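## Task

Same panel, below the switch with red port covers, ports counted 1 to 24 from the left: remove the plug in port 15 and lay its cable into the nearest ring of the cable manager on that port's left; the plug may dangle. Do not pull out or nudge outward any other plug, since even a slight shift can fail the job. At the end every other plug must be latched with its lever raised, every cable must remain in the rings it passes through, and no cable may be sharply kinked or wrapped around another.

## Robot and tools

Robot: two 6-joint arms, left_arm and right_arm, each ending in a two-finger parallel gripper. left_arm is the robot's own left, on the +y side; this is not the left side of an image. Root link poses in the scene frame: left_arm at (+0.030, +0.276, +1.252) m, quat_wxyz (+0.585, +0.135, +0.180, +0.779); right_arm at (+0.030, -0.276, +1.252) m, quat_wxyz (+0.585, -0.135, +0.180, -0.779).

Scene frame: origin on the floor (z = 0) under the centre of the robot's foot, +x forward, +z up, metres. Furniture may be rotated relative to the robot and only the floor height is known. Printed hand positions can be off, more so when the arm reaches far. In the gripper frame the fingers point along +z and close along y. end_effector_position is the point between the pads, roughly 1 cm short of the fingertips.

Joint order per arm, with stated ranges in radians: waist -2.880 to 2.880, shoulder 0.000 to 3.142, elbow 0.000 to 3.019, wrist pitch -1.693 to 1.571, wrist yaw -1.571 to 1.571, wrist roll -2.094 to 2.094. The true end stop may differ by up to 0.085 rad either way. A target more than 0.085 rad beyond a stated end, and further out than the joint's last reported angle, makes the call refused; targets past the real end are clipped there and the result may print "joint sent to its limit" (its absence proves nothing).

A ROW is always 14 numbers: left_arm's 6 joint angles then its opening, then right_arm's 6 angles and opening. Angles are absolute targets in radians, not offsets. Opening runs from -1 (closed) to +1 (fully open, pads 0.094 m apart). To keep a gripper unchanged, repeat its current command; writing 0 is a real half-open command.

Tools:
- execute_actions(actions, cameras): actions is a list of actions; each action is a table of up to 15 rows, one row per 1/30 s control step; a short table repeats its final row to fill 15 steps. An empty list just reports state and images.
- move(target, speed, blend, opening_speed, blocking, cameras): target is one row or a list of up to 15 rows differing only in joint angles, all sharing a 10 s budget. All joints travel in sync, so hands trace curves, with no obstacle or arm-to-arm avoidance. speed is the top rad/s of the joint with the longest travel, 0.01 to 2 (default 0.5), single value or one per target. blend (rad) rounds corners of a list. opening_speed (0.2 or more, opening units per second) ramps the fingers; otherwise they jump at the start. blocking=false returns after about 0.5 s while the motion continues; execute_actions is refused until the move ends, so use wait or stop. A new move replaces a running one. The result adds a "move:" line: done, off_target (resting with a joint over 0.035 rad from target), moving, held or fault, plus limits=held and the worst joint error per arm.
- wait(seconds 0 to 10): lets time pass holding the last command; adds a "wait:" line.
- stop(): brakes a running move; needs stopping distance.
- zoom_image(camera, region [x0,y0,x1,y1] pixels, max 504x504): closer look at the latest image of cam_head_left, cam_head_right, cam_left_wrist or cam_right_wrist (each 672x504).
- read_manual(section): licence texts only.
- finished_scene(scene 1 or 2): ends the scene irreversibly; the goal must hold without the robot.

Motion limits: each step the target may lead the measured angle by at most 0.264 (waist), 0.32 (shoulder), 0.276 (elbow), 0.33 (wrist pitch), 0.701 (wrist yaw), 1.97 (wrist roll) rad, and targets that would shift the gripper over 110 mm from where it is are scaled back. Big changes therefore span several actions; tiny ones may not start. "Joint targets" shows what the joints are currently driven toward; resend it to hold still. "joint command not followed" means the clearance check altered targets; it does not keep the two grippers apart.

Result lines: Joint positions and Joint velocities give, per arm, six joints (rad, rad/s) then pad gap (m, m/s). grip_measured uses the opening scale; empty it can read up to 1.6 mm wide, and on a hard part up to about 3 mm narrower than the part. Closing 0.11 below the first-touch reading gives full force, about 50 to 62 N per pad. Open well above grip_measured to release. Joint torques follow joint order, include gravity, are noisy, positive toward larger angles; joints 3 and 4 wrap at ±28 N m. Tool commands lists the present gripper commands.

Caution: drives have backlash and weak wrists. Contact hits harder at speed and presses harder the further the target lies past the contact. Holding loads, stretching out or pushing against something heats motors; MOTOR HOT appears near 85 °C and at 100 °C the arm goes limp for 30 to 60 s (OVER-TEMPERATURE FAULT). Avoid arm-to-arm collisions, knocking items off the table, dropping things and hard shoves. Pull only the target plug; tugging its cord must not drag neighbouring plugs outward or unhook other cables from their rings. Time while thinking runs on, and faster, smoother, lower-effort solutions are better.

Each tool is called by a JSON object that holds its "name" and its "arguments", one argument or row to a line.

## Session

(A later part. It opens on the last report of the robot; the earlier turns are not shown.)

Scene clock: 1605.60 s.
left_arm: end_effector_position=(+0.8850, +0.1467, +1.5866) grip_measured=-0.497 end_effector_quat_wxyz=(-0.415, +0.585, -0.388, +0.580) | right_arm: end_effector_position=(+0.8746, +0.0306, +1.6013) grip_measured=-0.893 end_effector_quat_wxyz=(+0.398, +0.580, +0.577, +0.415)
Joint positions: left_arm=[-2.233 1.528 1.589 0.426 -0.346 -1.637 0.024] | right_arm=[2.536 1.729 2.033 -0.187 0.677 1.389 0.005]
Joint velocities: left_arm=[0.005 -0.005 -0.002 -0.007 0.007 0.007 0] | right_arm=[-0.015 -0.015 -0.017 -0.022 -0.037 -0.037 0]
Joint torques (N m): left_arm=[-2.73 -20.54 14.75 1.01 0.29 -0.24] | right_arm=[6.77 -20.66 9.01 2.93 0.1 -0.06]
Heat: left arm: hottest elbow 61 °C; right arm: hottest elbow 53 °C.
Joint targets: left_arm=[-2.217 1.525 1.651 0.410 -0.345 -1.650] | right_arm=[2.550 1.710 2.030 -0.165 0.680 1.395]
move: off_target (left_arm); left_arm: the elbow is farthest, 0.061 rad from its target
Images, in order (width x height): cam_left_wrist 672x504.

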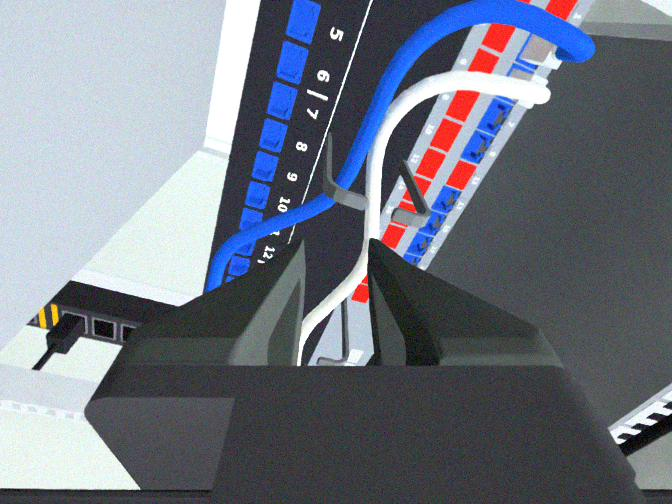

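{"name": "move", "arguments": {
  "target": [-2.217,1.545,1.665,0.41,-0.345,-1.65,-0.95,2.55,1.71,2.03,-0.165,0.68,1.395,-1],
  "speed": 0.15,
  "opening_speed": 0.4,
  "cameras": ["cam_left_wrist"]
}}

{"name": "zoom_image", "arguments": {
  "camera": "cam_left_wrist",
  "region": [200, 80, 504, 380]
}}

Scene clock: 1615.17 s.
left_arm: end_effector_position=(+0.8871, +0.1474, +1.5914) grip_measured=-0.946 end_effector_quat_wxyz=(-0.416, +0.583, -0.384, +0.582) | right_arm: end_effector_position=(+0.8746, +0.0306, +1.6013) grip_measured=-0.893 end_effector_quat_wxyz=(+0.398, +0.580, +0.577, +0.415)
Joint positions: left_arm=[-2.233 1.531 1.601 0.426 -0.346 -1.637 0.003] | right_arm=[2.536 1.729 2.033 -0.187 0.677 1.389 0.005]
Joint velocities: left_arm=[-0.015 -0.005 -0.007 -0.022 0.066 -0.022 -0.001] | right_arm=[-0.005 -0.005 -0.002 0.007 -0.081 0.066 -0.001]
Joint torques (N m): left_arm=[-2.37 -18.73 14.99 1.11 0.27 -0.22] | right_arm=[6.36 -21.48 9.05 2.92 0.07 -0.1]
Heat: left arm: hottest elbow 61 °C; right arm: hottest elbow 53 °C.
Joint targets: left_arm=[-2.217 1.545 1.665 0.410 -0.345 -1.650] | right_arm=[2.550 1.710 2.030 -0.165 0.680 1.395]
move: off_target (left_arm); left_arm: the elbow is farthest, 0.064 rad from its target
Images, in order (width x height): cam_left_wrist 672x504.

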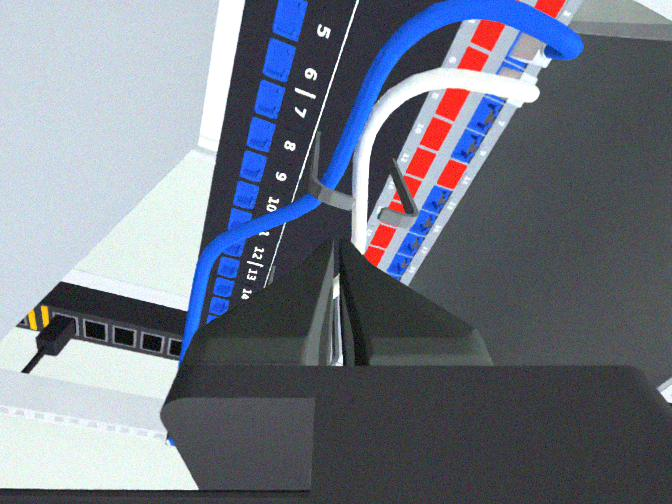

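Scaled by 1.658 from the camera's 672x504 image, which has a finer 960x720 frame.

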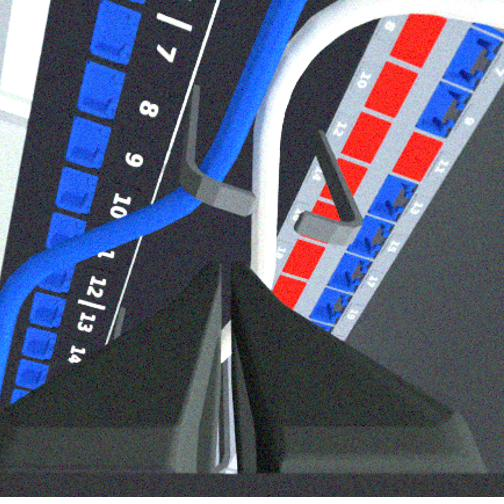

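{"name": "move", "arguments": {
  "target": [
    [-2.217,1.545,1.665,0.41,-0.345,-1.65,-0.6,2.55,1.71,2.03,-0.165,0.68,1.395,-1],
    [-2.217,1.59,1.71,0.415,-0.345,-1.65,-0.6,2.55,1.71,2.03,-0.165,0.68,1.395,-1]
  ],
  "speed": 0.15,
  "cameras": ["cam_left_wrist"]
}}

{"name": "zoom_image", "arguments": {
  "camera": "cam_left_wrist",
  "region": [200, 80, 504, 380]
}}

Scene clock: 1626.57 s.
left_arm: end_effector_position=(+0.9007, +0.1387, +1.5777) grip_measured=-0.603 end_effector_quat_wxyz=(-0.415, +0.584, -0.387, +0.580) | right_arm: end_effector_position=(+0.8746, +0.0306, +1.6013) grip_measured=-0.893 end_effector_quat_wxyz=(+0.398, +0.580, +0.577, +0.415)
Joint positions: left_arm=[-2.233 1.58 1.643 0.426 -0.346 -1.637 0.019] | right_arm=[2.536 1.729 2.033 -0.187 0.677 1.389 0.005]
Joint velocities: left_arm=[0.005 -0.005 0.002 0.002 -0.007 -0.022 -0.001] | right_arm=[-0.005 -0.005 -0.002 0.007 -0.11 0.037 -0.001]
Joint torques (N m): left_arm=[-2.84 -19.84 15.13 1.35 0.26 -0.23] | right_arm=[6.36 -21.01 9.01 2.77 0.04 -0.03]
Heat: left arm: hottest elbow 64 °C; right arm: hottest elbow 53 °C.
Joint targets: left_arm=[-2.217 1.591 1.710 0.415 -0.345 -1.650] | right_arm=[2.550 1.710 2.030 -0.165 0.680 1.395]
move: off_target (left_arm); left_arm: the elbow is farthest, 0.067 rad from its target
Images, in order (width x height): cam_left_wrist 672x504.

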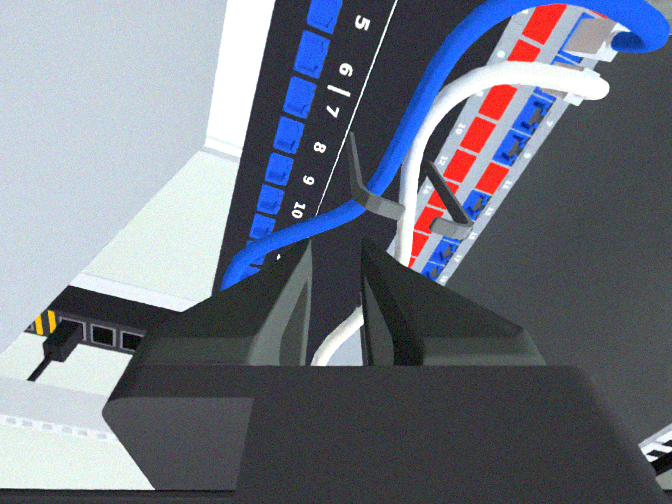

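Scaled by 1.658 from the camera's 672x504 image, which has a finer 960x720 frame.

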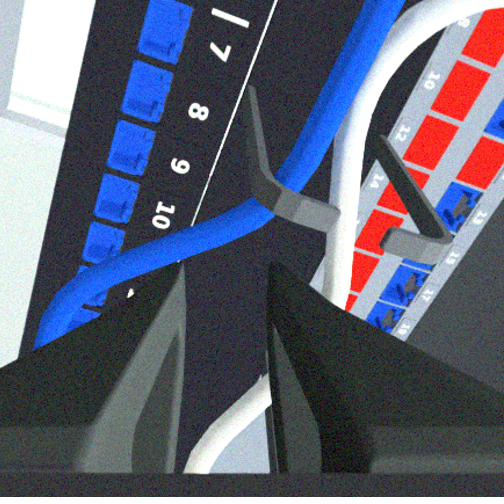

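{"name": "move", "arguments": {
  "target": [
    [-2.217,1.53,1.665,0.41,-0.345,-1.65,-0.6,2.55,1.71,2.03,-0.165,0.68,1.395,-1],
    [-2.217,1.52,1.675,0.38,-0.345,-1.65,-0.6,2.55,1.71,2.03,-0.165,0.68,1.395,-1],
    [-2.215,1.58,1.735,0.38,-0.345,-1.65,-0.6,2.55,1.71,2.03,-0.165,0.68,1.395,-1]
  ],
  "speed": 0.15,
  "cameras": ["cam_left_wrist"]
}}

{"name": "zoom_image", "arguments": {
  "camera": "cam_left_wrist",
  "region": [200, 80, 504, 380]
}}

Scene clock: 1644.03 s.
left_arm: end_effector_position=(+0.9023, +0.1442, +1.5983) grip_measured=-0.603 end_effector_quat_wxyz=(-0.417, +0.582, -0.383, +0.583) | right_arm: end_effector_position=(+0.8746, +0.0306, +1.6013) grip_measured=-0.893 end_effector_quat_wxyz=(+0.398, +0.580, +0.577, +0.415)
Joint positions: left_arm=[-2.233 1.566 1.672 0.395 -0.346 -1.637 0.019] | right_arm=[2.536 1.729 2.033 -0.187 0.677 1.389 0.005]
Joint velocities: left_arm=[-0.005 -0.005 0.002 0.007 0.007 -0.022 0] | right_arm=[-0.005 -0.015 0.012 0.002 -0.037 -0.022 0]
Joint torques (N m): left_arm=[-2.78 -19.31 15.02 1.11 0.29 -0.24] | right_arm=[6.36 -20.54 8.79 2.95 0.01 -0.03]
Heat: left arm: hottest elbow 67 °C; right arm: hottest elbow 53 °C.
Joint targets: left_arm=[-2.215 1.580 1.735 0.380 -0.345 -1.650] | right_arm=[2.550 1.710 2.030 -0.165 0.680 1.395]
move: off_target (left_arm); left_arm: the elbow is farthest, 0.063 rad from its target
Images, in order (width x height): cam_left_wrist 672x504.

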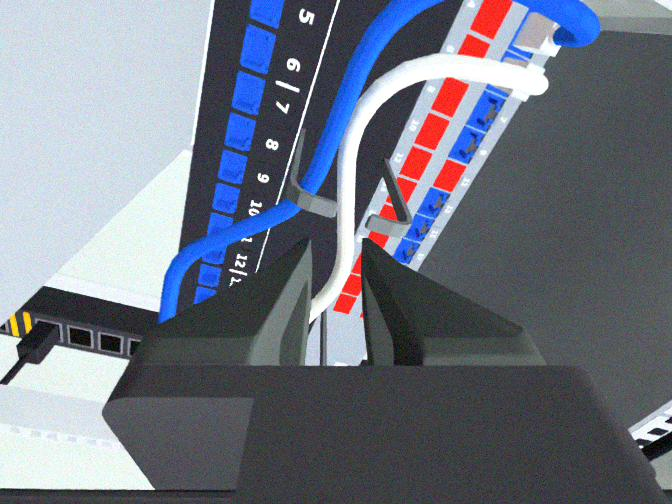

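Scaled by 1.658 from the camera's 672x504 image, which has a finer 960x720 frame.

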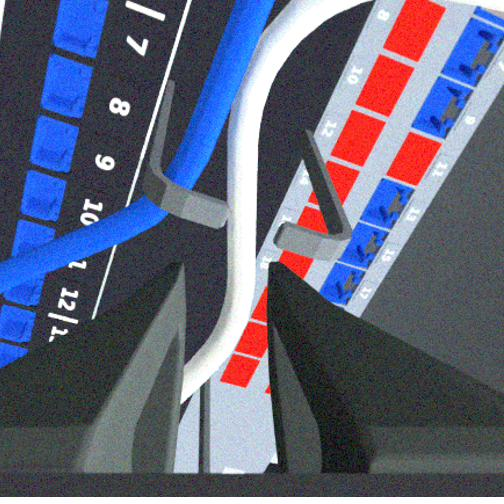

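{"name": "move", "arguments": {
  "target": [-2.215,1.58,1.735,0.38,-0.345,-1.65,-0.95,2.55,1.71,2.03,-0.165,0.68,1.395,-1],
  "opening_speed": 0.3,
  "cameras": ["cam_left_wrist","cam_head_right"]
}}

{"name": "zoom_image", "arguments": {
  "camera": "cam_left_wrist",
  "region": [200, 80, 504, 380]
}}

{"name": "zoom_image", "arguments": {
  "camera": "cam_head_right",
  "region": [210, 120, 380, 200]
}}

Scene clock: 1653.30 s.
left_arm: end_effector_position=(+0.9025, +0.1452, +1.5981) grip_measured=-0.918 end_effector_quat_wxyz=(-0.418, +0.583, -0.383, +0.583) | right_arm: end_effector_position=(+0.8746, +0.0306, +1.6013) grip_measured=-0.893 end_effector_quat_wxyz=(+0.398, +0.580, +0.577, +0.415)
Joint positions: left_arm=[-2.232 1.566 1.672 0.395 -0.346 -1.637 0.004] | right_arm=[2.536 1.729 2.033 -0.187 0.677 1.389 0.005]
Joint velocities: left_arm=[-0.005 -0.015 -0.002 0.012 -0.022 -0.022 -0.001] | right_arm=[0.005 0.005 -0.002 -0.002 -0.037 0.022 0]
Joint torques (N m): left_arm=[-2.73 -19.31 14.95 1.13 0.31 -0.25] | right_arm=[6.18 -21.25 9.07 3.07 0.03 -0.07]
Heat: left arm: hottest elbow 66 °C; right arm: hottest elbow 53 °C.
Joint targets: left_arm=[-2.216 1.580 1.735 0.380 -0.345 -1.650] | right_arm=[2.550 1.710 2.030 -0.165 0.680 1.395]
move: off_target (left_arm); left_arm: the elbow is farthest, 0.063 rad from its target
Images, in order (width x height): cam_head_right 672x504, cam_left_wrist 672x504.

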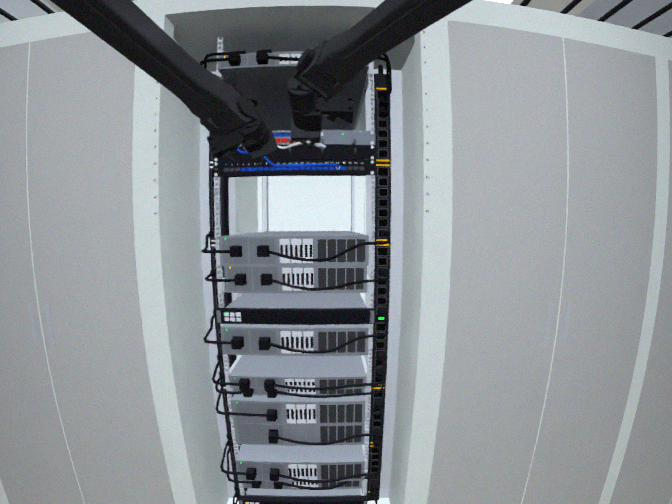

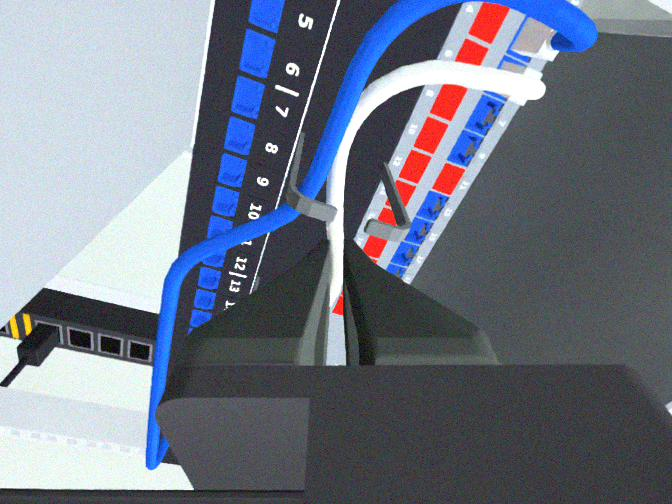

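Scaled by 1.658 from the camera's 672x504 image, which has a finer 960x720 frame.

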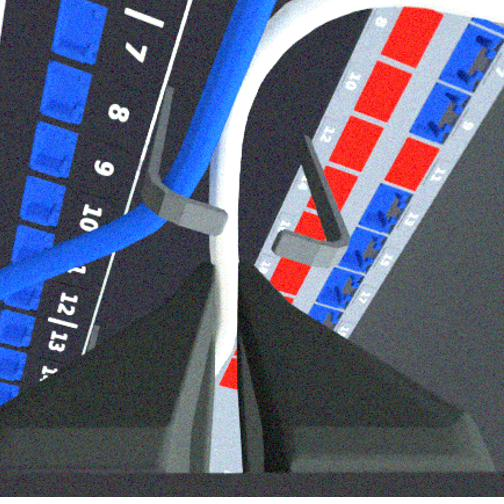

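Scaled by 2.965 from the camera's 672x504 image, which has a finer 960x720 frame.

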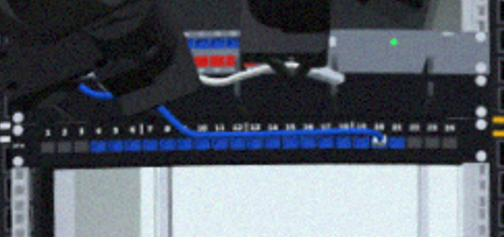

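{"name": "move", "arguments": {
  "target": [-2.215,1.58,1.735,0.38,-0.345,-1.65,-0.95,2.445,1.64,1.965,-0.165,0.605,1.395,-1],
  "speed": 0.15,
  "cameras": ["cam_left_wrist","cam_head_right","cam_right_wrist"]
}}

{"name": "zoom_image", "arguments": {
  "camera": "cam_head_right",
  "region": [210, 120, 380, 200]
}}

Scene clock: 1675.63 s.
left_arm: end_effector_position=(+0.9029, +0.1350, +1.5933) grip_measured=-0.922 end_effector_quat_wxyz=(-0.409, +0.577, -0.393, +0.588) | right_arm: end_effector_position=(+0.8755, +0.0155, +1.5930) grip_measured=-0.893 end_effector_quat_wxyz=(+0.383, +0.563, +0.593, +0.429)
Joint positions: left_arm=[-2.238 1.574 1.672 0.391 -0.323 -1.637 0.004] | right_arm=[2.496 1.687 1.972 -0.185 0.579 1.389 0.005]
Joint velocities: left_arm=[-0.015 -0.015 -0.007 0.017 -0.037 -0.066 0.001] | right_arm=[-0.005 -0.015 -0.012 0.007 0.022 -0.037 0]
Joint torques (N m): left_arm=[-2.49 -19.84 14.95 1.22 -0.32 -0.22] | right_arm=[1.32 -23.06 9.02 3.04 0.72 -0.03]
Heat: left arm: hottest elbow 65 °C; right arm: hottest elbow 52 °C.
Joint targets: left_arm=[-2.215 1.580 1.735 0.379 -0.338 -1.650] | right_arm=[2.445 1.641 1.966 -0.166 0.597 1.395]
move: off_target (left_arm, right_arm); left_arm: the elbow is farthest, 0.063 rad from its target; right_arm: the waist is farthest, 0.051 rad from its target
Images, in order (width x height): cam_head_right 672x504, cam_left_wrist 672x504, cam_right_wrist 672x504.

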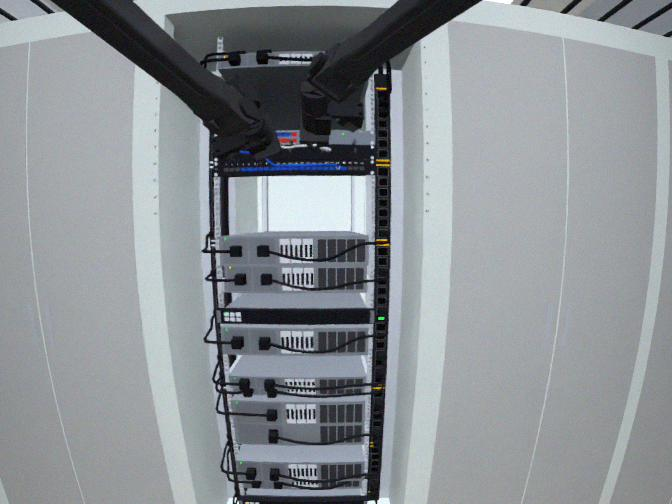

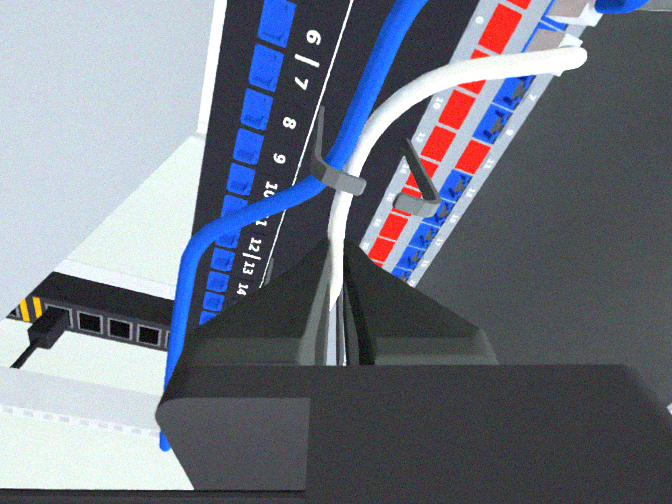

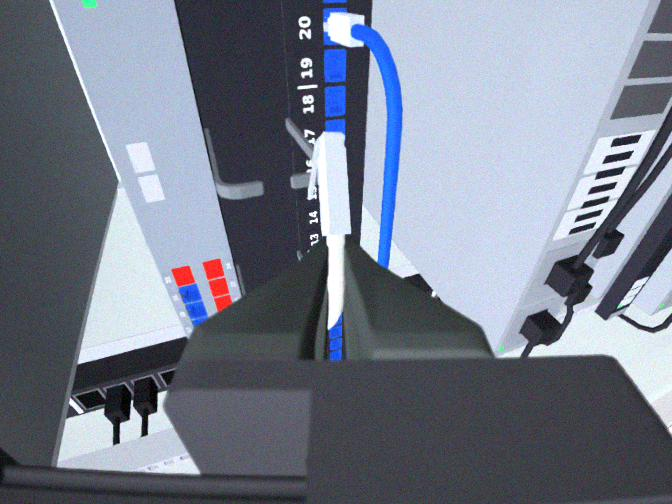

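Scaled by 2.965 from the camera's 672x504 image, which has a finer 960x720 frame.

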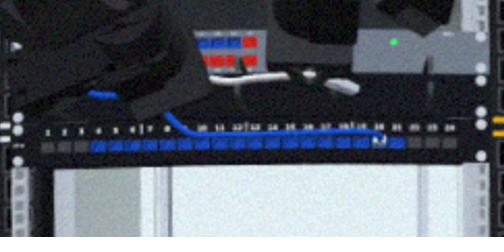

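{"name": "move", "arguments": {
  "target": [
    [-2.215,1.58,1.735,0.38,-0.345,-1.65,-0.95,2.47,1.735,2.11,-0.225,0.605,1.395,-1],
    [-2.195,1.655,1.85,0.34,-0.325,-1.65,-0.95,2.47,1.735,2.11,-0.225,0.605,1.395,-1]
  ],
  "speed": 0.12,
  "cameras": ["cam_left_wrist","cam_head_right","cam_right_wrist"]
}}

{"name": "zoom_image", "arguments": {
  "camera": "cam_head_right",
  "region": [230, 120, 350, 190]
}}

Scene clock: 1717.33 s.
left_arm: end_effector_position=(+0.9261, +0.1302, +1.6021) grip_measured=-0.922 end_effector_quat_wxyz=(-0.411, +0.574, -0.388, +0.592) | right_arm: end_effector_position=(+0.8869, +0.0166, +1.6032) grip_measured=-0.893 end_effector_quat_wxyz=(+0.388, +0.566, +0.586, +0.430)
Joint positions: left_arm=[-2.237 1.634 1.781 0.357 -0.32 -1.637 0.004] | right_arm=[2.496 1.721 2.045 -0.21 0.59 1.389 0.005]
Joint velocities: left_arm=[-0.024 -0.005 0.007 -0.012 -0.051 0.007 0] | right_arm=[-0.005 -0.024 -0.002 -0.022 -0.11 0.066 0]
Joint torques (N m): left_arm=[-1.14 -20.13 15.5 1.21 0 -0.22] | right_arm=[3.72 -17.96 13.67 1.54 0.57 -0.08]
Heat: left arm: hottest elbow 67 °C; right arm: hottest elbow 54 °C.
Joint targets: left_arm=[-2.195 1.654 1.850 0.341 -0.326 -1.650] | right_arm=[2.470 1.734 2.110 -0.224 0.605 1.395]
move: off_target (left_arm, right_arm); left_arm: the elbow is farthest, 0.069 rad from its target; right_arm: the elbow is farthest, 0.065 rad from its target
Images, in order (width x height): cam_head_right 672x504, cam_left_wrist 672x504, cam_right_wrist 672x504.

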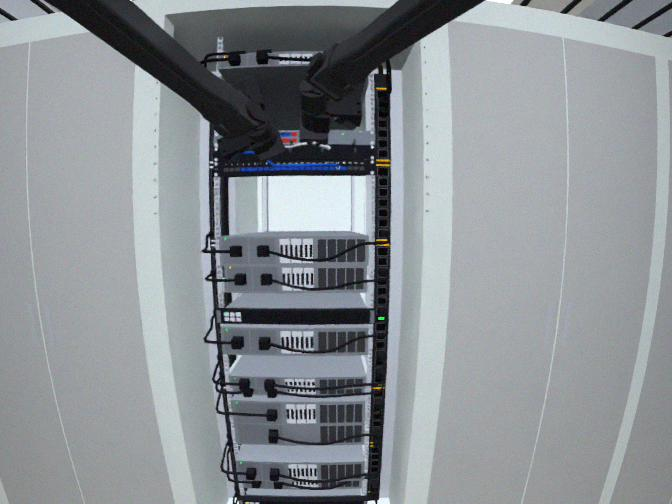

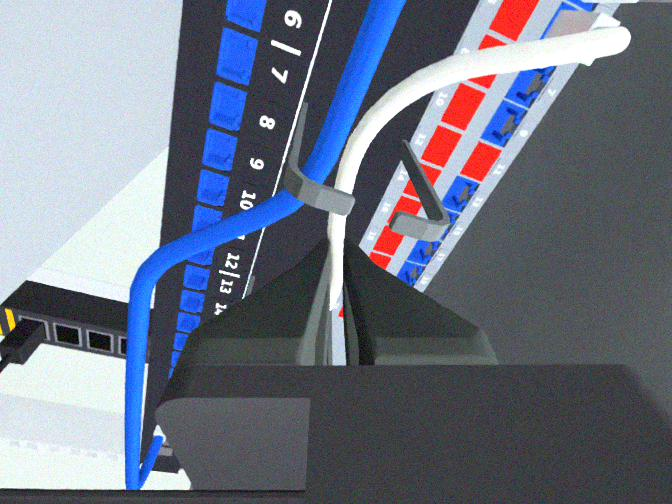

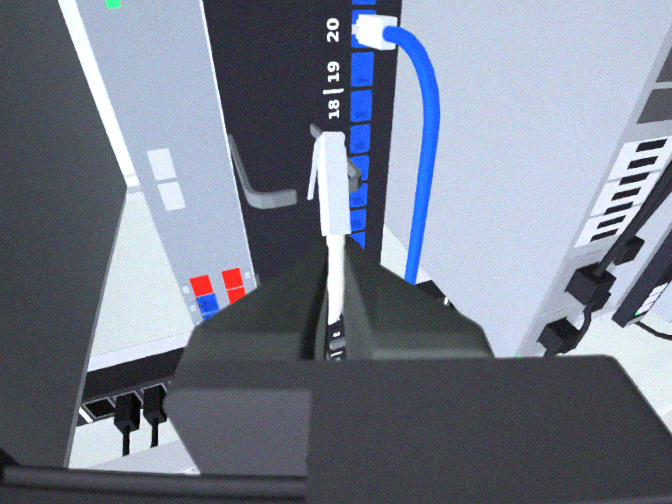

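Scaled by 4.200 from the camera's 672x504 image, which has a finer 960x720 frame.

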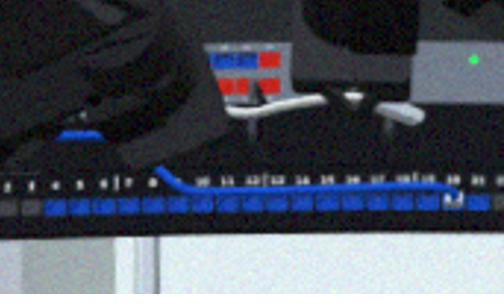

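{"name": "move", "arguments": {
  "target": [-2.175,1.682,1.885,0.332,-0.315,-1.65,-0.95,2.47,1.735,2.11,-0.225,0.605,1.395,-1],
  "speed": 0.12,
  "cameras": ["cam_left_wrist","cam_head_right"]
}}

{"name": "zoom_image", "arguments": {
  "camera": "cam_head_right",
  "region": [260, 120, 350, 180]
}}

Scene clock: 1737.67 s.
left_arm: end_effector_position=(+0.9353, +0.1290, +1.5978) grip_measured=-0.922 end_effector_quat_wxyz=(-0.410, +0.571, -0.391, +0.594) | right_arm: end_effector_position=(+0.8875, +0.0199, +1.5974) grip_measured=-0.893 end_effector_quat_wxyz=(+0.387, +0.566, +0.589, +0.429)
Joint positions: left_arm=[-2.229 1.66 1.813 0.349 -0.305 -1.637 0.004] | right_arm=[2.496 1.729 2.045 -0.21 0.589 1.389 0.005]
Joint velocities: left_arm=[-0.034 -0.005 0.002 0.002 -0.037 0.007 0.001] | right_arm=[-0.005 0.005 -0.007 -0.017 -0.007 0.022 0]
Joint torques (N m): left_arm=[-0.38 -19.72 15.87 1.07 -0.15 -0.21] | right_arm=[3.43 -19.14 13.9 1.18 0.55 -0.02]
Heat: left arm: hottest elbow 73 °C; right arm: hottest elbow 55 °C.
Joint targets: left_arm=[-2.175 1.683 1.886 0.333 -0.314 -1.650] | right_arm=[2.470 1.736 2.109 -0.225 0.604 1.395]
move: off_target (left_arm, right_arm); left_arm: the elbow is farthest, 0.072 rad from its target; right_arm: the elbow is farthest, 0.065 rad from its target
Images, in order (width x height): cam_head_right 672x504, cam_left_wrist 672x504.

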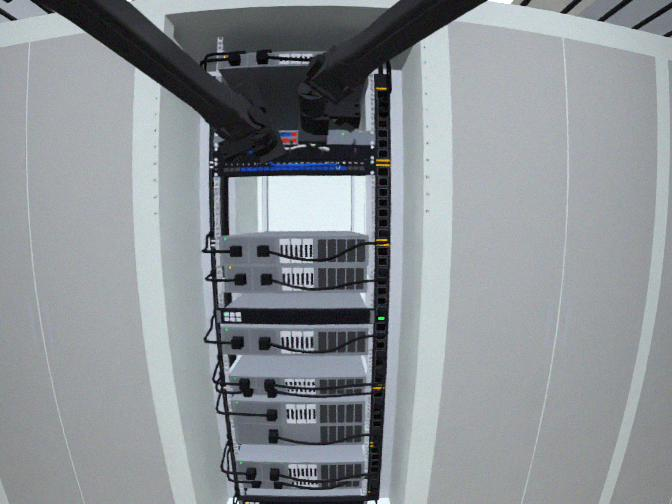

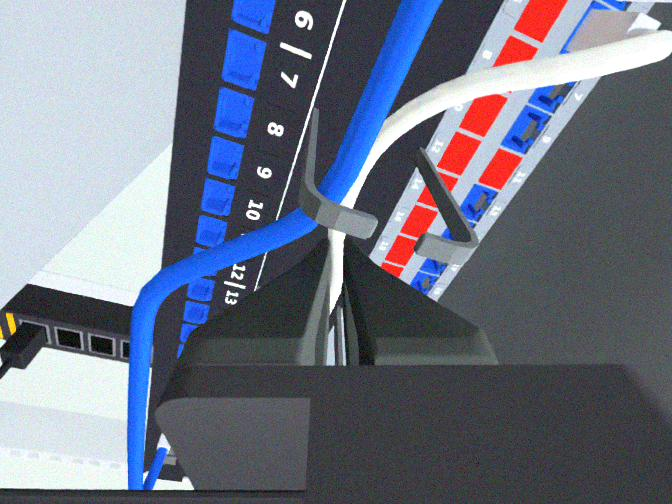

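Scaled by 5.600 from the camera's 672x504 image, which has a finer 960x720 frame.

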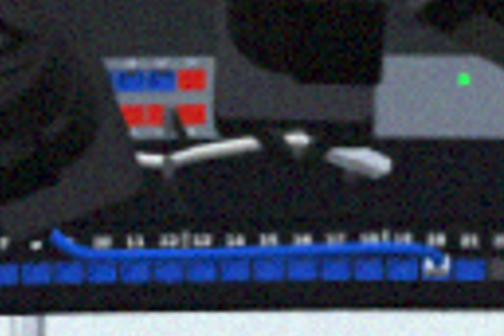

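{"name": "move", "arguments": {
  "target": [-2.172,1.685,1.81,0.355,-0.315,-1.65,-0.95,2.47,1.735,2.03,-0.195,0.605,1.395,-1],
  "speed": 0.12,
  "cameras": ["cam_left_wrist","cam_head_right","cam_right_wrist"]
}}

{"name": "zoom_image", "arguments": {
  "camera": "cam_head_right",
  "region": [260, 120, 350, 180]
}}

Scene clock: 1766.30 s.
left_arm: end_effector_position=(+0.9351, +0.1292, +1.5945) grip_measured=-0.922 end_effector_quat_wxyz=(-0.412, +0.571, -0.396, +0.590) | right_arm: end_effector_position=(+0.8864, +0.0211, +1.5931) grip_measured=-0.893 end_effector_quat_wxyz=(+0.385, +0.565, +0.592, +0.426)
Joint positions: left_arm=[-2.227 1.66 1.809 0.348 -0.305 -1.628 0.004] | right_arm=[2.496 1.729 2.038 -0.21 0.589 1.389 0.005]
Joint velocities: left_arm=[0.005 -0.015 -0.017 0.002 -0.081 -0.095 0] | right_arm=[0.005 -0.015 -0.012 -0.002 -0.051 0.051 0]
Joint torques (N m): left_arm=[-0.03 -19.6 9.83 2.04 -0.21 -0.22] | right_arm=[3.78 -19.49 8.65 2.71 0.65 -0.06]
Heat: left arm: hottest elbow 69 °C; right arm: hottest elbow 57 °C.
Joint targets: left_arm=[-2.172 1.684 1.809 0.354 -0.315 -1.641] | right_arm=[2.470 1.735 2.030 -0.195 0.605 1.395]
move: off_target (left_arm); left_arm: the waist is farthest, 0.055 rad from its target
Images, in order (width x height): cam_head_right 672x504, cam_left_wrist 672x504, cam_right_wrist 672x504.

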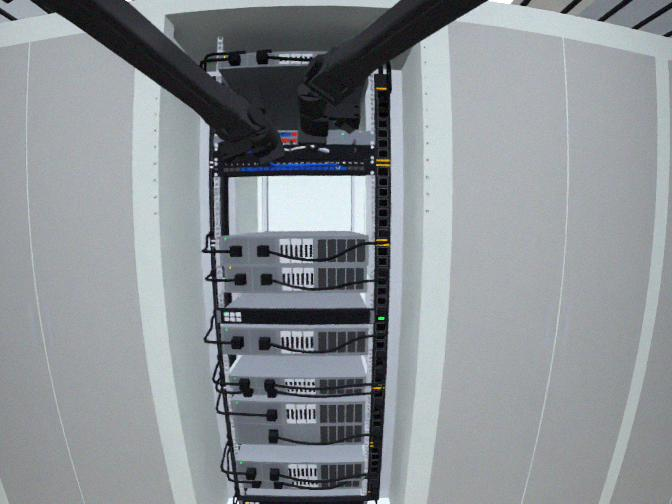

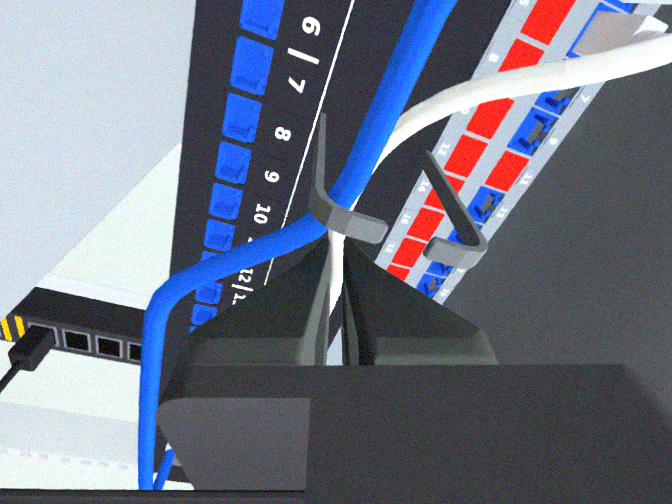

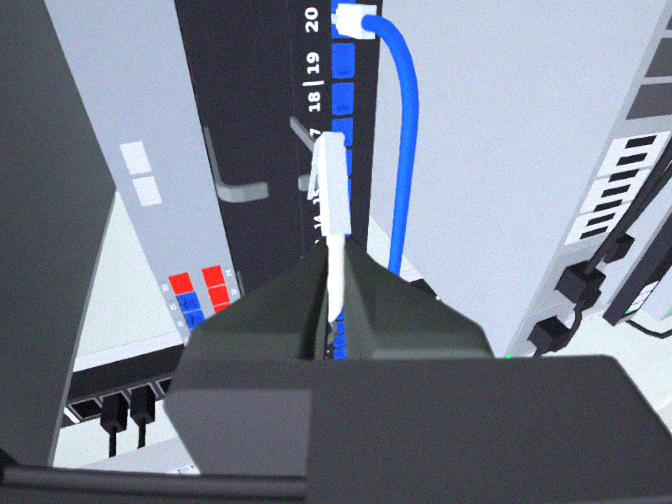

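Scaled by 5.600 from the camera's 672x504 image, which has a finer 960x720 frame.

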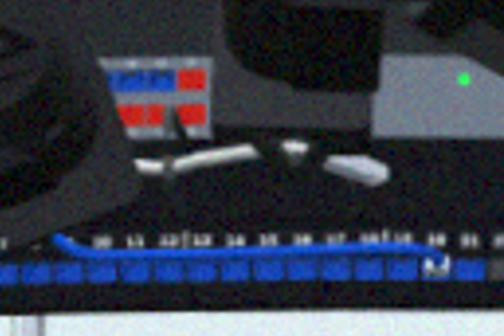

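{"name": "move", "arguments": {
  "target": [-2.172,1.685,1.81,0.355,-0.315,-1.65,-0.95,2.475,1.895,2.31,-0.275,0.597,1.395,-1],
  "speed": 0.12,
  "cameras": ["cam_left_wrist","cam_head_right","cam_right_wrist"]
}}

{"name": "zoom_image", "arguments": {
  "camera": "cam_head_right",
  "region": [260, 120, 350, 180]
}}

Scene clock: 1793.97 s.
left_arm: end_effector_position=(+0.9377, +0.1372, +1.5901) grip_measured=-0.922 end_effector_quat_wxyz=(-0.411, +0.578, -0.388, +0.589) | right_arm: end_effector_position=(+0.9251, +0.0226, +1.5829) grip_measured=-0.893 end_effector_quat_wxyz=(+0.400, +0.577, +0.580, +0.412)
Joint positions: left_arm=[-2.215 1.663 1.809 0.349 -0.308 -1.651 0.004] | right_arm=[2.471 1.86 2.239 -0.268 0.616 1.389 0.005]
Joint velocities: left_arm=[-0.005 -0.005 -0.012 -0.017 0.022 0.007 0.001] | right_arm=[-0.015 0.005 -0.017 0.022 -0.037 -0.007 0]
Joint torques (N m): left_arm=[-0.85 -20.19 9.78 1.99 -0.07 -0.19] | right_arm=[6.18 -18.32 14.57 1.52 -0.48 -0.06]
Heat: left arm: hottest elbow 66 °C; right arm: hottest elbow 58 °C.
Joint targets: left_arm=[-2.172 1.685 1.810 0.357 -0.315 -1.659] | right_arm=[2.475 1.894 2.311 -0.276 0.606 1.395]
move: off_target (left_arm, right_arm); left_arm: the waist is farthest, 0.043 rad from its target; right_arm: the elbow is farthest, 0.071 rad from its target
Images, in order (width x height): cam_head_right 672x504, cam_left_wrist 672x504, cam_right_wrist 672x504.

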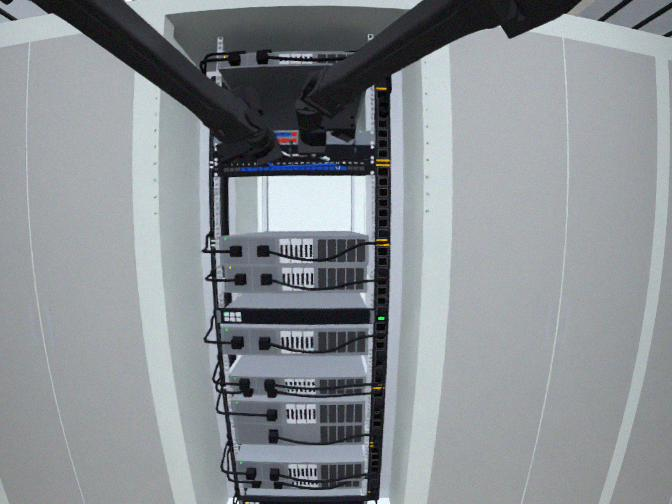

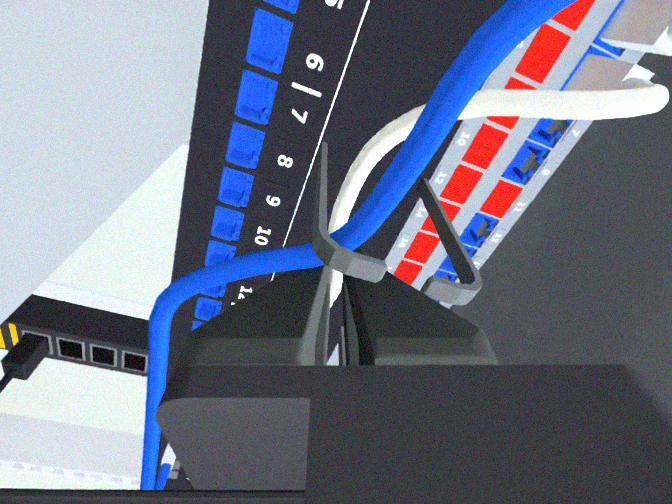

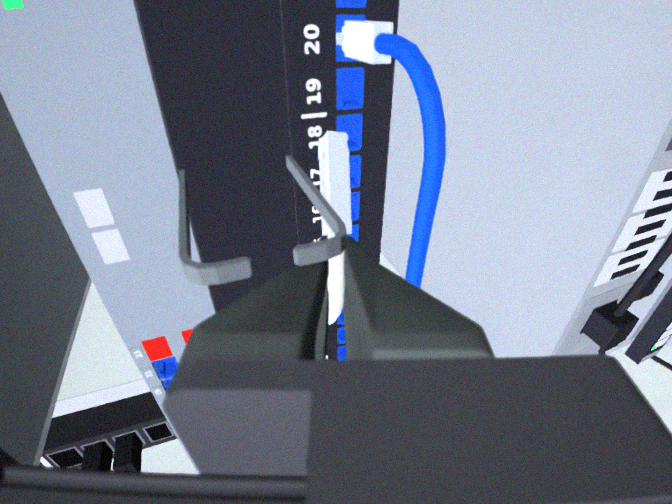

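Scaled by 5.600 from the camera's 672x504 image, which has a finer 960x720 frame.

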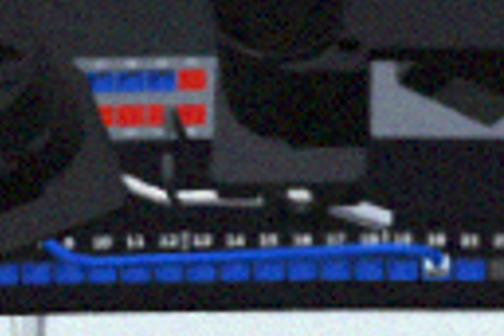

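{"name": "move", "arguments": {
  "target": [
    [-2.172,1.685,1.81,0.355,-0.315,-1.65,-0.95,2.505,1.895,2.31,-0.275,0.597,1.395,-1],
    [-2.172,1.685,1.81,0.355,-0.315,-1.65,-0.95,2.505,1.9,2.27,-0.25,0.597,1.395,-1]
  ],
  "speed": 0.1,
  "cameras": ["cam_head_right","cam_right_wrist"]
}}

{"name": "zoom_image", "arguments": {
  "camera": "cam_head_right",
  "region": [260, 120, 350, 180]
}}

Scene clock: 1806.00 s.
left_arm: end_effector_position=(+0.9377, +0.1372, +1.5901) grip_measured=-0.922 end_effector_quat_wxyz=(-0.411, +0.578, -0.388, +0.589) | right_arm: end_effector_position=(+0.9251, +0.0226, +1.5829) grip_measured=-0.893 end_effector_quat_wxyz=(+0.400, +0.577, +0.580, +0.412)
Joint positions: left_arm=[-2.215 1.663 1.809 0.349 -0.308 -1.651 0.004] | right_arm=[2.471 1.86 2.239 -0.268 0.616 1.389 0.005]
Joint velocities: left_arm=[-0.015 -0.015 0.002 -0.002 0.007 -0.081 -0.001] | right_arm=[-0.005 -0.005 0.007 -0.002 0.007 -0.007 -0.001]
Joint torques (N m): left_arm=[-1.26 -19.84 9.91 1.81 -0.05 -0.08] | right_arm=[8.29 -17.85 11.47 2.8 -0.85 -0.1]
Heat: left arm: hottest elbow 66 °C; right arm: hottest elbow 61 °C.
Joint targets: left_arm=[-2.172 1.685 1.810 0.355 -0.315 -1.650] | right_arm=[2.505 1.899 2.270 -0.250 0.597 1.395]
move: off_target (left_arm, right_arm); left_arm: the waist is farthest, 0.043 rad from its target; right_arm: the shoulder is farthest, 0.040 rad from its target
Images, in order (width x height): cam_head_right 672x504, cam_right_wrist 672x504.

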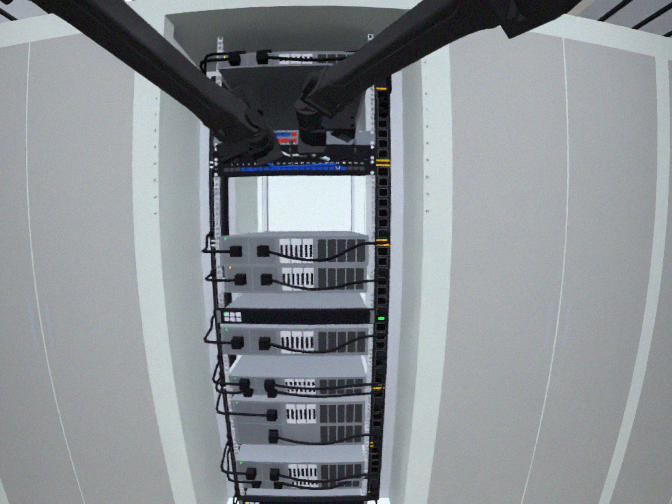

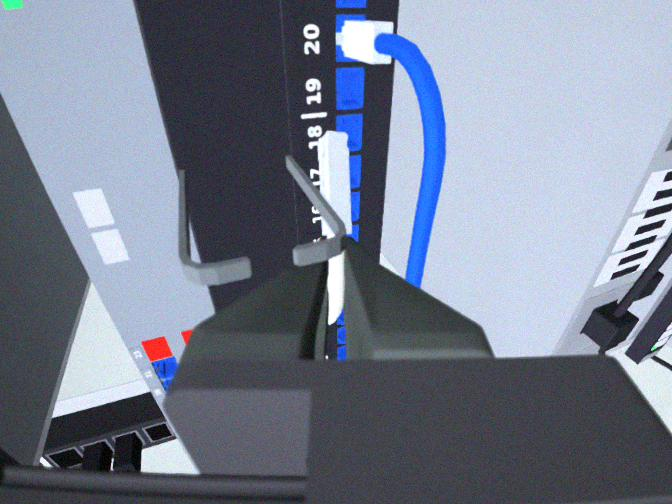

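Scaled by 5.600 from the camera's 672x504 image, which has a finer 960x720 frame.

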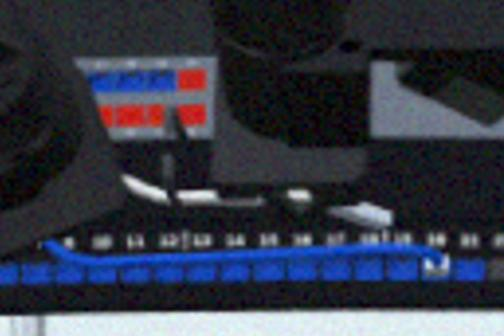

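{"name": "move", "arguments": {
  "target": [-2.172,1.685,1.81,0.355,-0.315,-1.65,-0.95,2.525,1.91,2.235,-0.23,0.597,1.395,-1],
  "speed": 0.1,
  "cameras": ["cam_right_wrist"]
}}

Scene clock: 1815.93 s.
left_arm: end_effector_position=(+0.9377, +0.1372, +1.5901) grip_measured=-0.922 end_effector_quat_wxyz=(-0.411, +0.578, -0.388, +0.589) | right_arm: end_effector_position=(+0.9244, +0.0307, +1.5804) grip_measured=-0.893 end_effector_quat_wxyz=(+0.399, +0.576, +0.579, +0.417)
Joint positions: left_arm=[-2.215 1.663 1.809 0.349 -0.308 -1.651 0.004] | right_arm=[2.479 1.87 2.239 -0.253 0.616 1.389 0.005]
Joint velocities: left_arm=[0.005 0.005 0.027 -0.027 0.022 -0.066 0.001] | right_arm=[-0.005 0.015 0.007 -0.002 0.007 0.037 0]
Joint torques (N m): left_arm=[-1.2 -20.13 9.85 1.83 -0.05 -0.09] | right_arm=[8.88 -18.2 9.09 3.18 -0.93 -0.08]
Heat: left arm: hottest elbow 65 °C; right arm: hottest elbow 61 °C.
Joint targets: left_arm=[-2.172 1.685 1.810 0.355 -0.315 -1.650] | right_arm=[2.524 1.911 2.235 -0.229 0.597 1.395]
move: off_target (left_arm, right_arm); left_arm: the waist is farthest, 0.043 rad from its target; right_arm: the waist is farthest, 0.046 rad from its target
Images, in order (width x height): cam_right_wrist 672x504.

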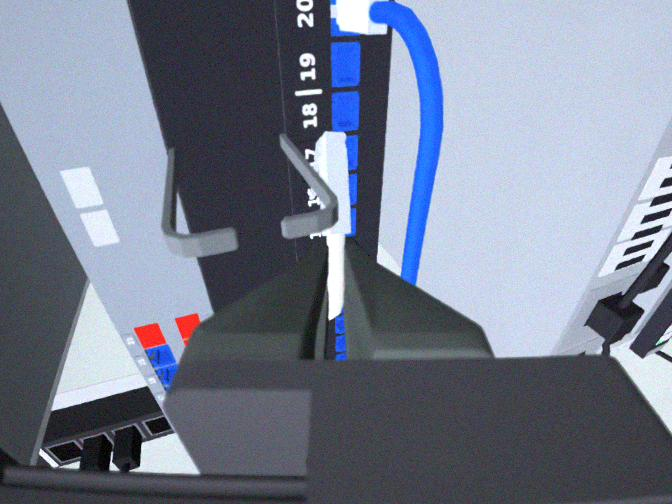

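{"name": "move", "arguments": {
  "target": [-2.172,1.685,1.81,0.355,-0.315,-1.65,-0.95,2.51,1.91,2.24,-0.23,0.597,1.395,-0.75],
  "opening_speed": 0.2,
  "cameras": ["cam_right_wrist","cam_head_right"]
}}

{"name": "zoom_image", "arguments": {
  "camera": "cam_head_right",
  "region": [260, 120, 350, 180]
}}

Scene clock: 1825.70 s.
left_arm: end_effector_position=(+0.9377, +0.1372, +1.5901) grip_measured=-0.922 end_effector_quat_wxyz=(-0.411, +0.578, -0.388, +0.589) | right_arm: end_effector_position=(+0.9240, +0.0369, +1.5768) grip_measured=-0.752 end_effector_quat_wxyz=(+0.395, +0.573, +0.583, +0.420)
Joint positions: left_arm=[-2.215 1.663 1.809 0.349 -0.308 -1.651 0.004] | right_arm=[2.482 1.876 2.239 -0.251 0.605 1.389 0.012]
Joint velocities: left_arm=[0.005 0.015 0.002 0.007 0.037 -0.037 0] | right_arm=[0.005 -0.005 -0.012 0.017 -0.037 -0.066 0.001]
Joint torques (N m): left_arm=[-0.97 -19.66 9.89 1.96 -0.06 -0.08] | right_arm=[6.89 -18.55 9.35 2.88 -0.41 -0.05]
Heat: left arm: hottest elbow 65 °C; right arm: hottest elbow 60 °C.
Joint targets: left_arm=[-2.172 1.685 1.810 0.355 -0.315 -1.650] | right_arm=[2.510 1.909 2.240 -0.230 0.597 1.395]
move: off_target (left_arm); left_arm: the waist is farthest, 0.043 rad from its target
Images, in order (width x height): cam_head_right 672x504, cam_right_wrist 672x504.

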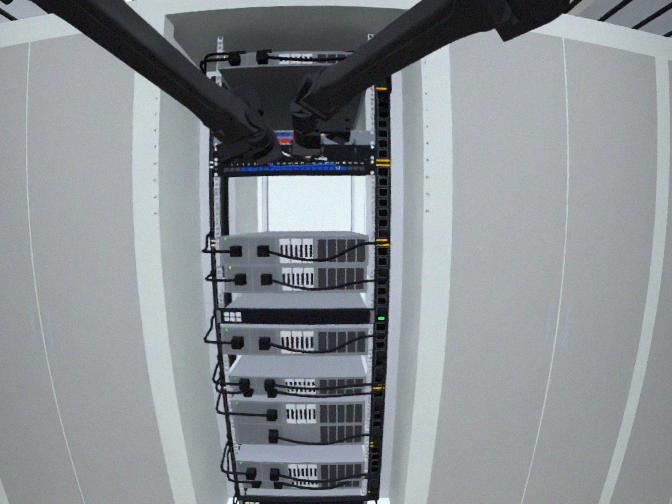

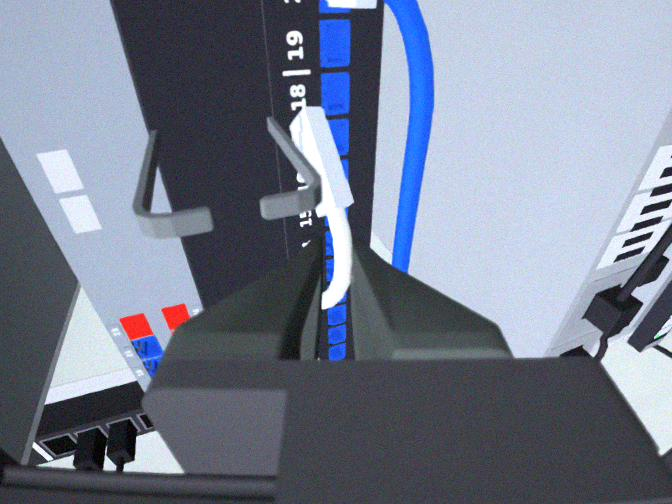

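Scaled by 5.600 from the camera's 672x504 image, which has a finer 960x720 frame.

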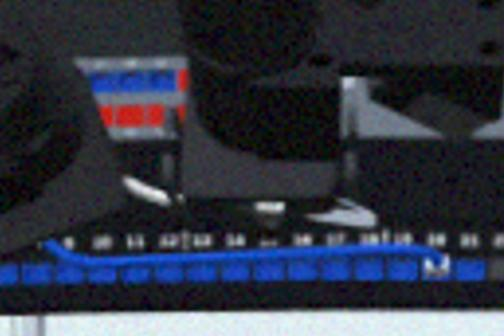

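{"name": "move", "arguments": {
  "target": [
    [-2.172,1.685,1.81,0.355,-0.315,-1.65,-0.95,2.535,1.78,2.12,-0.195,0.65,1.395,-0.7],
    [-2.172,1.685,1.81,0.355,-0.315,-1.65,-0.95,2.55,1.69,1.98,-0.165,0.68,1.395,-0.7]
  ],
  "speed": 0.15,
  "cameras": ["cam_right_wrist","cam_head_right"]
}}

{"name": "zoom_image", "arguments": {
  "camera": "cam_head_right",
  "region": [260, 120, 350, 180]
}}

Scene clock: 1839.57 s.
left_arm: end_effector_position=(+0.9377, +0.1371, +1.5897) grip_measured=-0.923 end_effector_quat_wxyz=(-0.410, +0.578, -0.388, +0.589) | right_arm: end_effector_position=(+0.8677, +0.0293, +1.5881) grip_measured=-0.701 end_effector_quat_wxyz=(+0.395, +0.578, +0.588, +0.406)
Joint positions: left_arm=[-2.215 1.663 1.809 0.348 -0.308 -1.651 0.004] | right_arm=[2.533 1.712 1.987 -0.187 0.676 1.389 0.014]
Joint velocities: left_arm=[-0.015 -0.024 0.002 -0.012 0.022 -0.066 -0.001] | right_arm=[-0.005 -0.005 -0.002 0.007 0.037 0.051 0]
Joint torques (N m): left_arm=[-1.03 -19.84 9.84 1.89 -0.07 -0.11] | right_arm=[6.36 -21.42 8.7 3.1 0.07 -0.03]
Heat: left arm: hottest elbow 64 °C; right arm: hottest elbow 58 °C.
Joint targets: left_arm=[-2.172 1.685 1.810 0.353 -0.316 -1.650] | right_arm=[2.550 1.690 1.980 -0.165 0.679 1.395]
move: off_target (left_arm); left_arm: the waist is farthest, 0.043 rad from its target
Images, in order (width x height): cam_head_right 672x504, cam_right_wrist 672x504.

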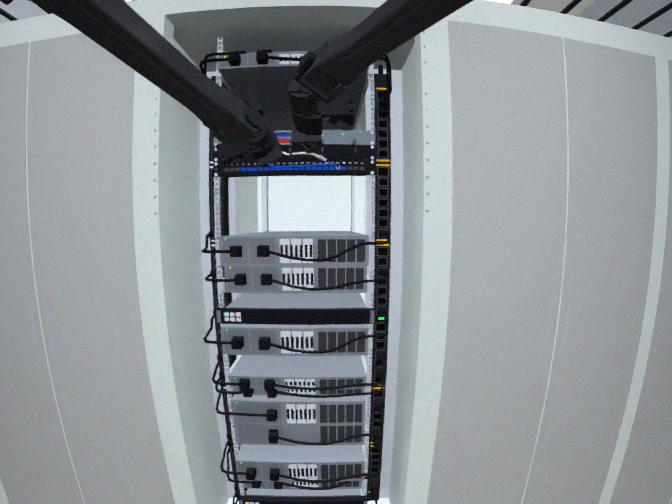

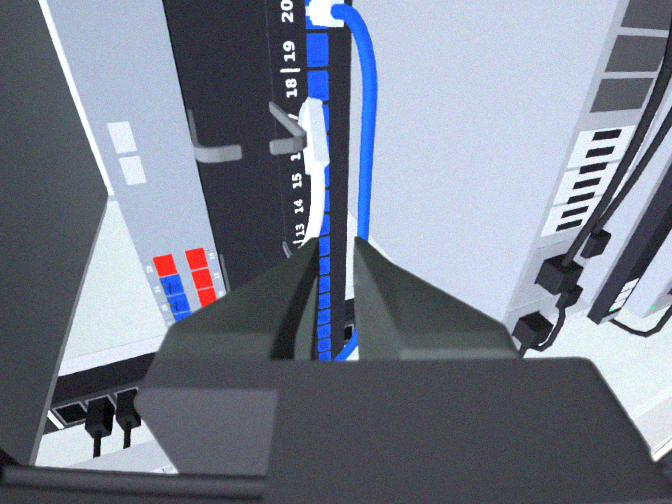

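Scaled by 5.600 from the camera's 672x504 image, which has a finer 960x720 frame.

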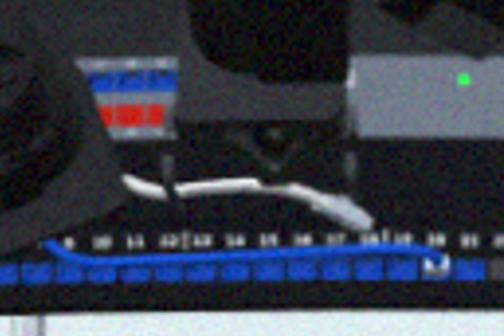

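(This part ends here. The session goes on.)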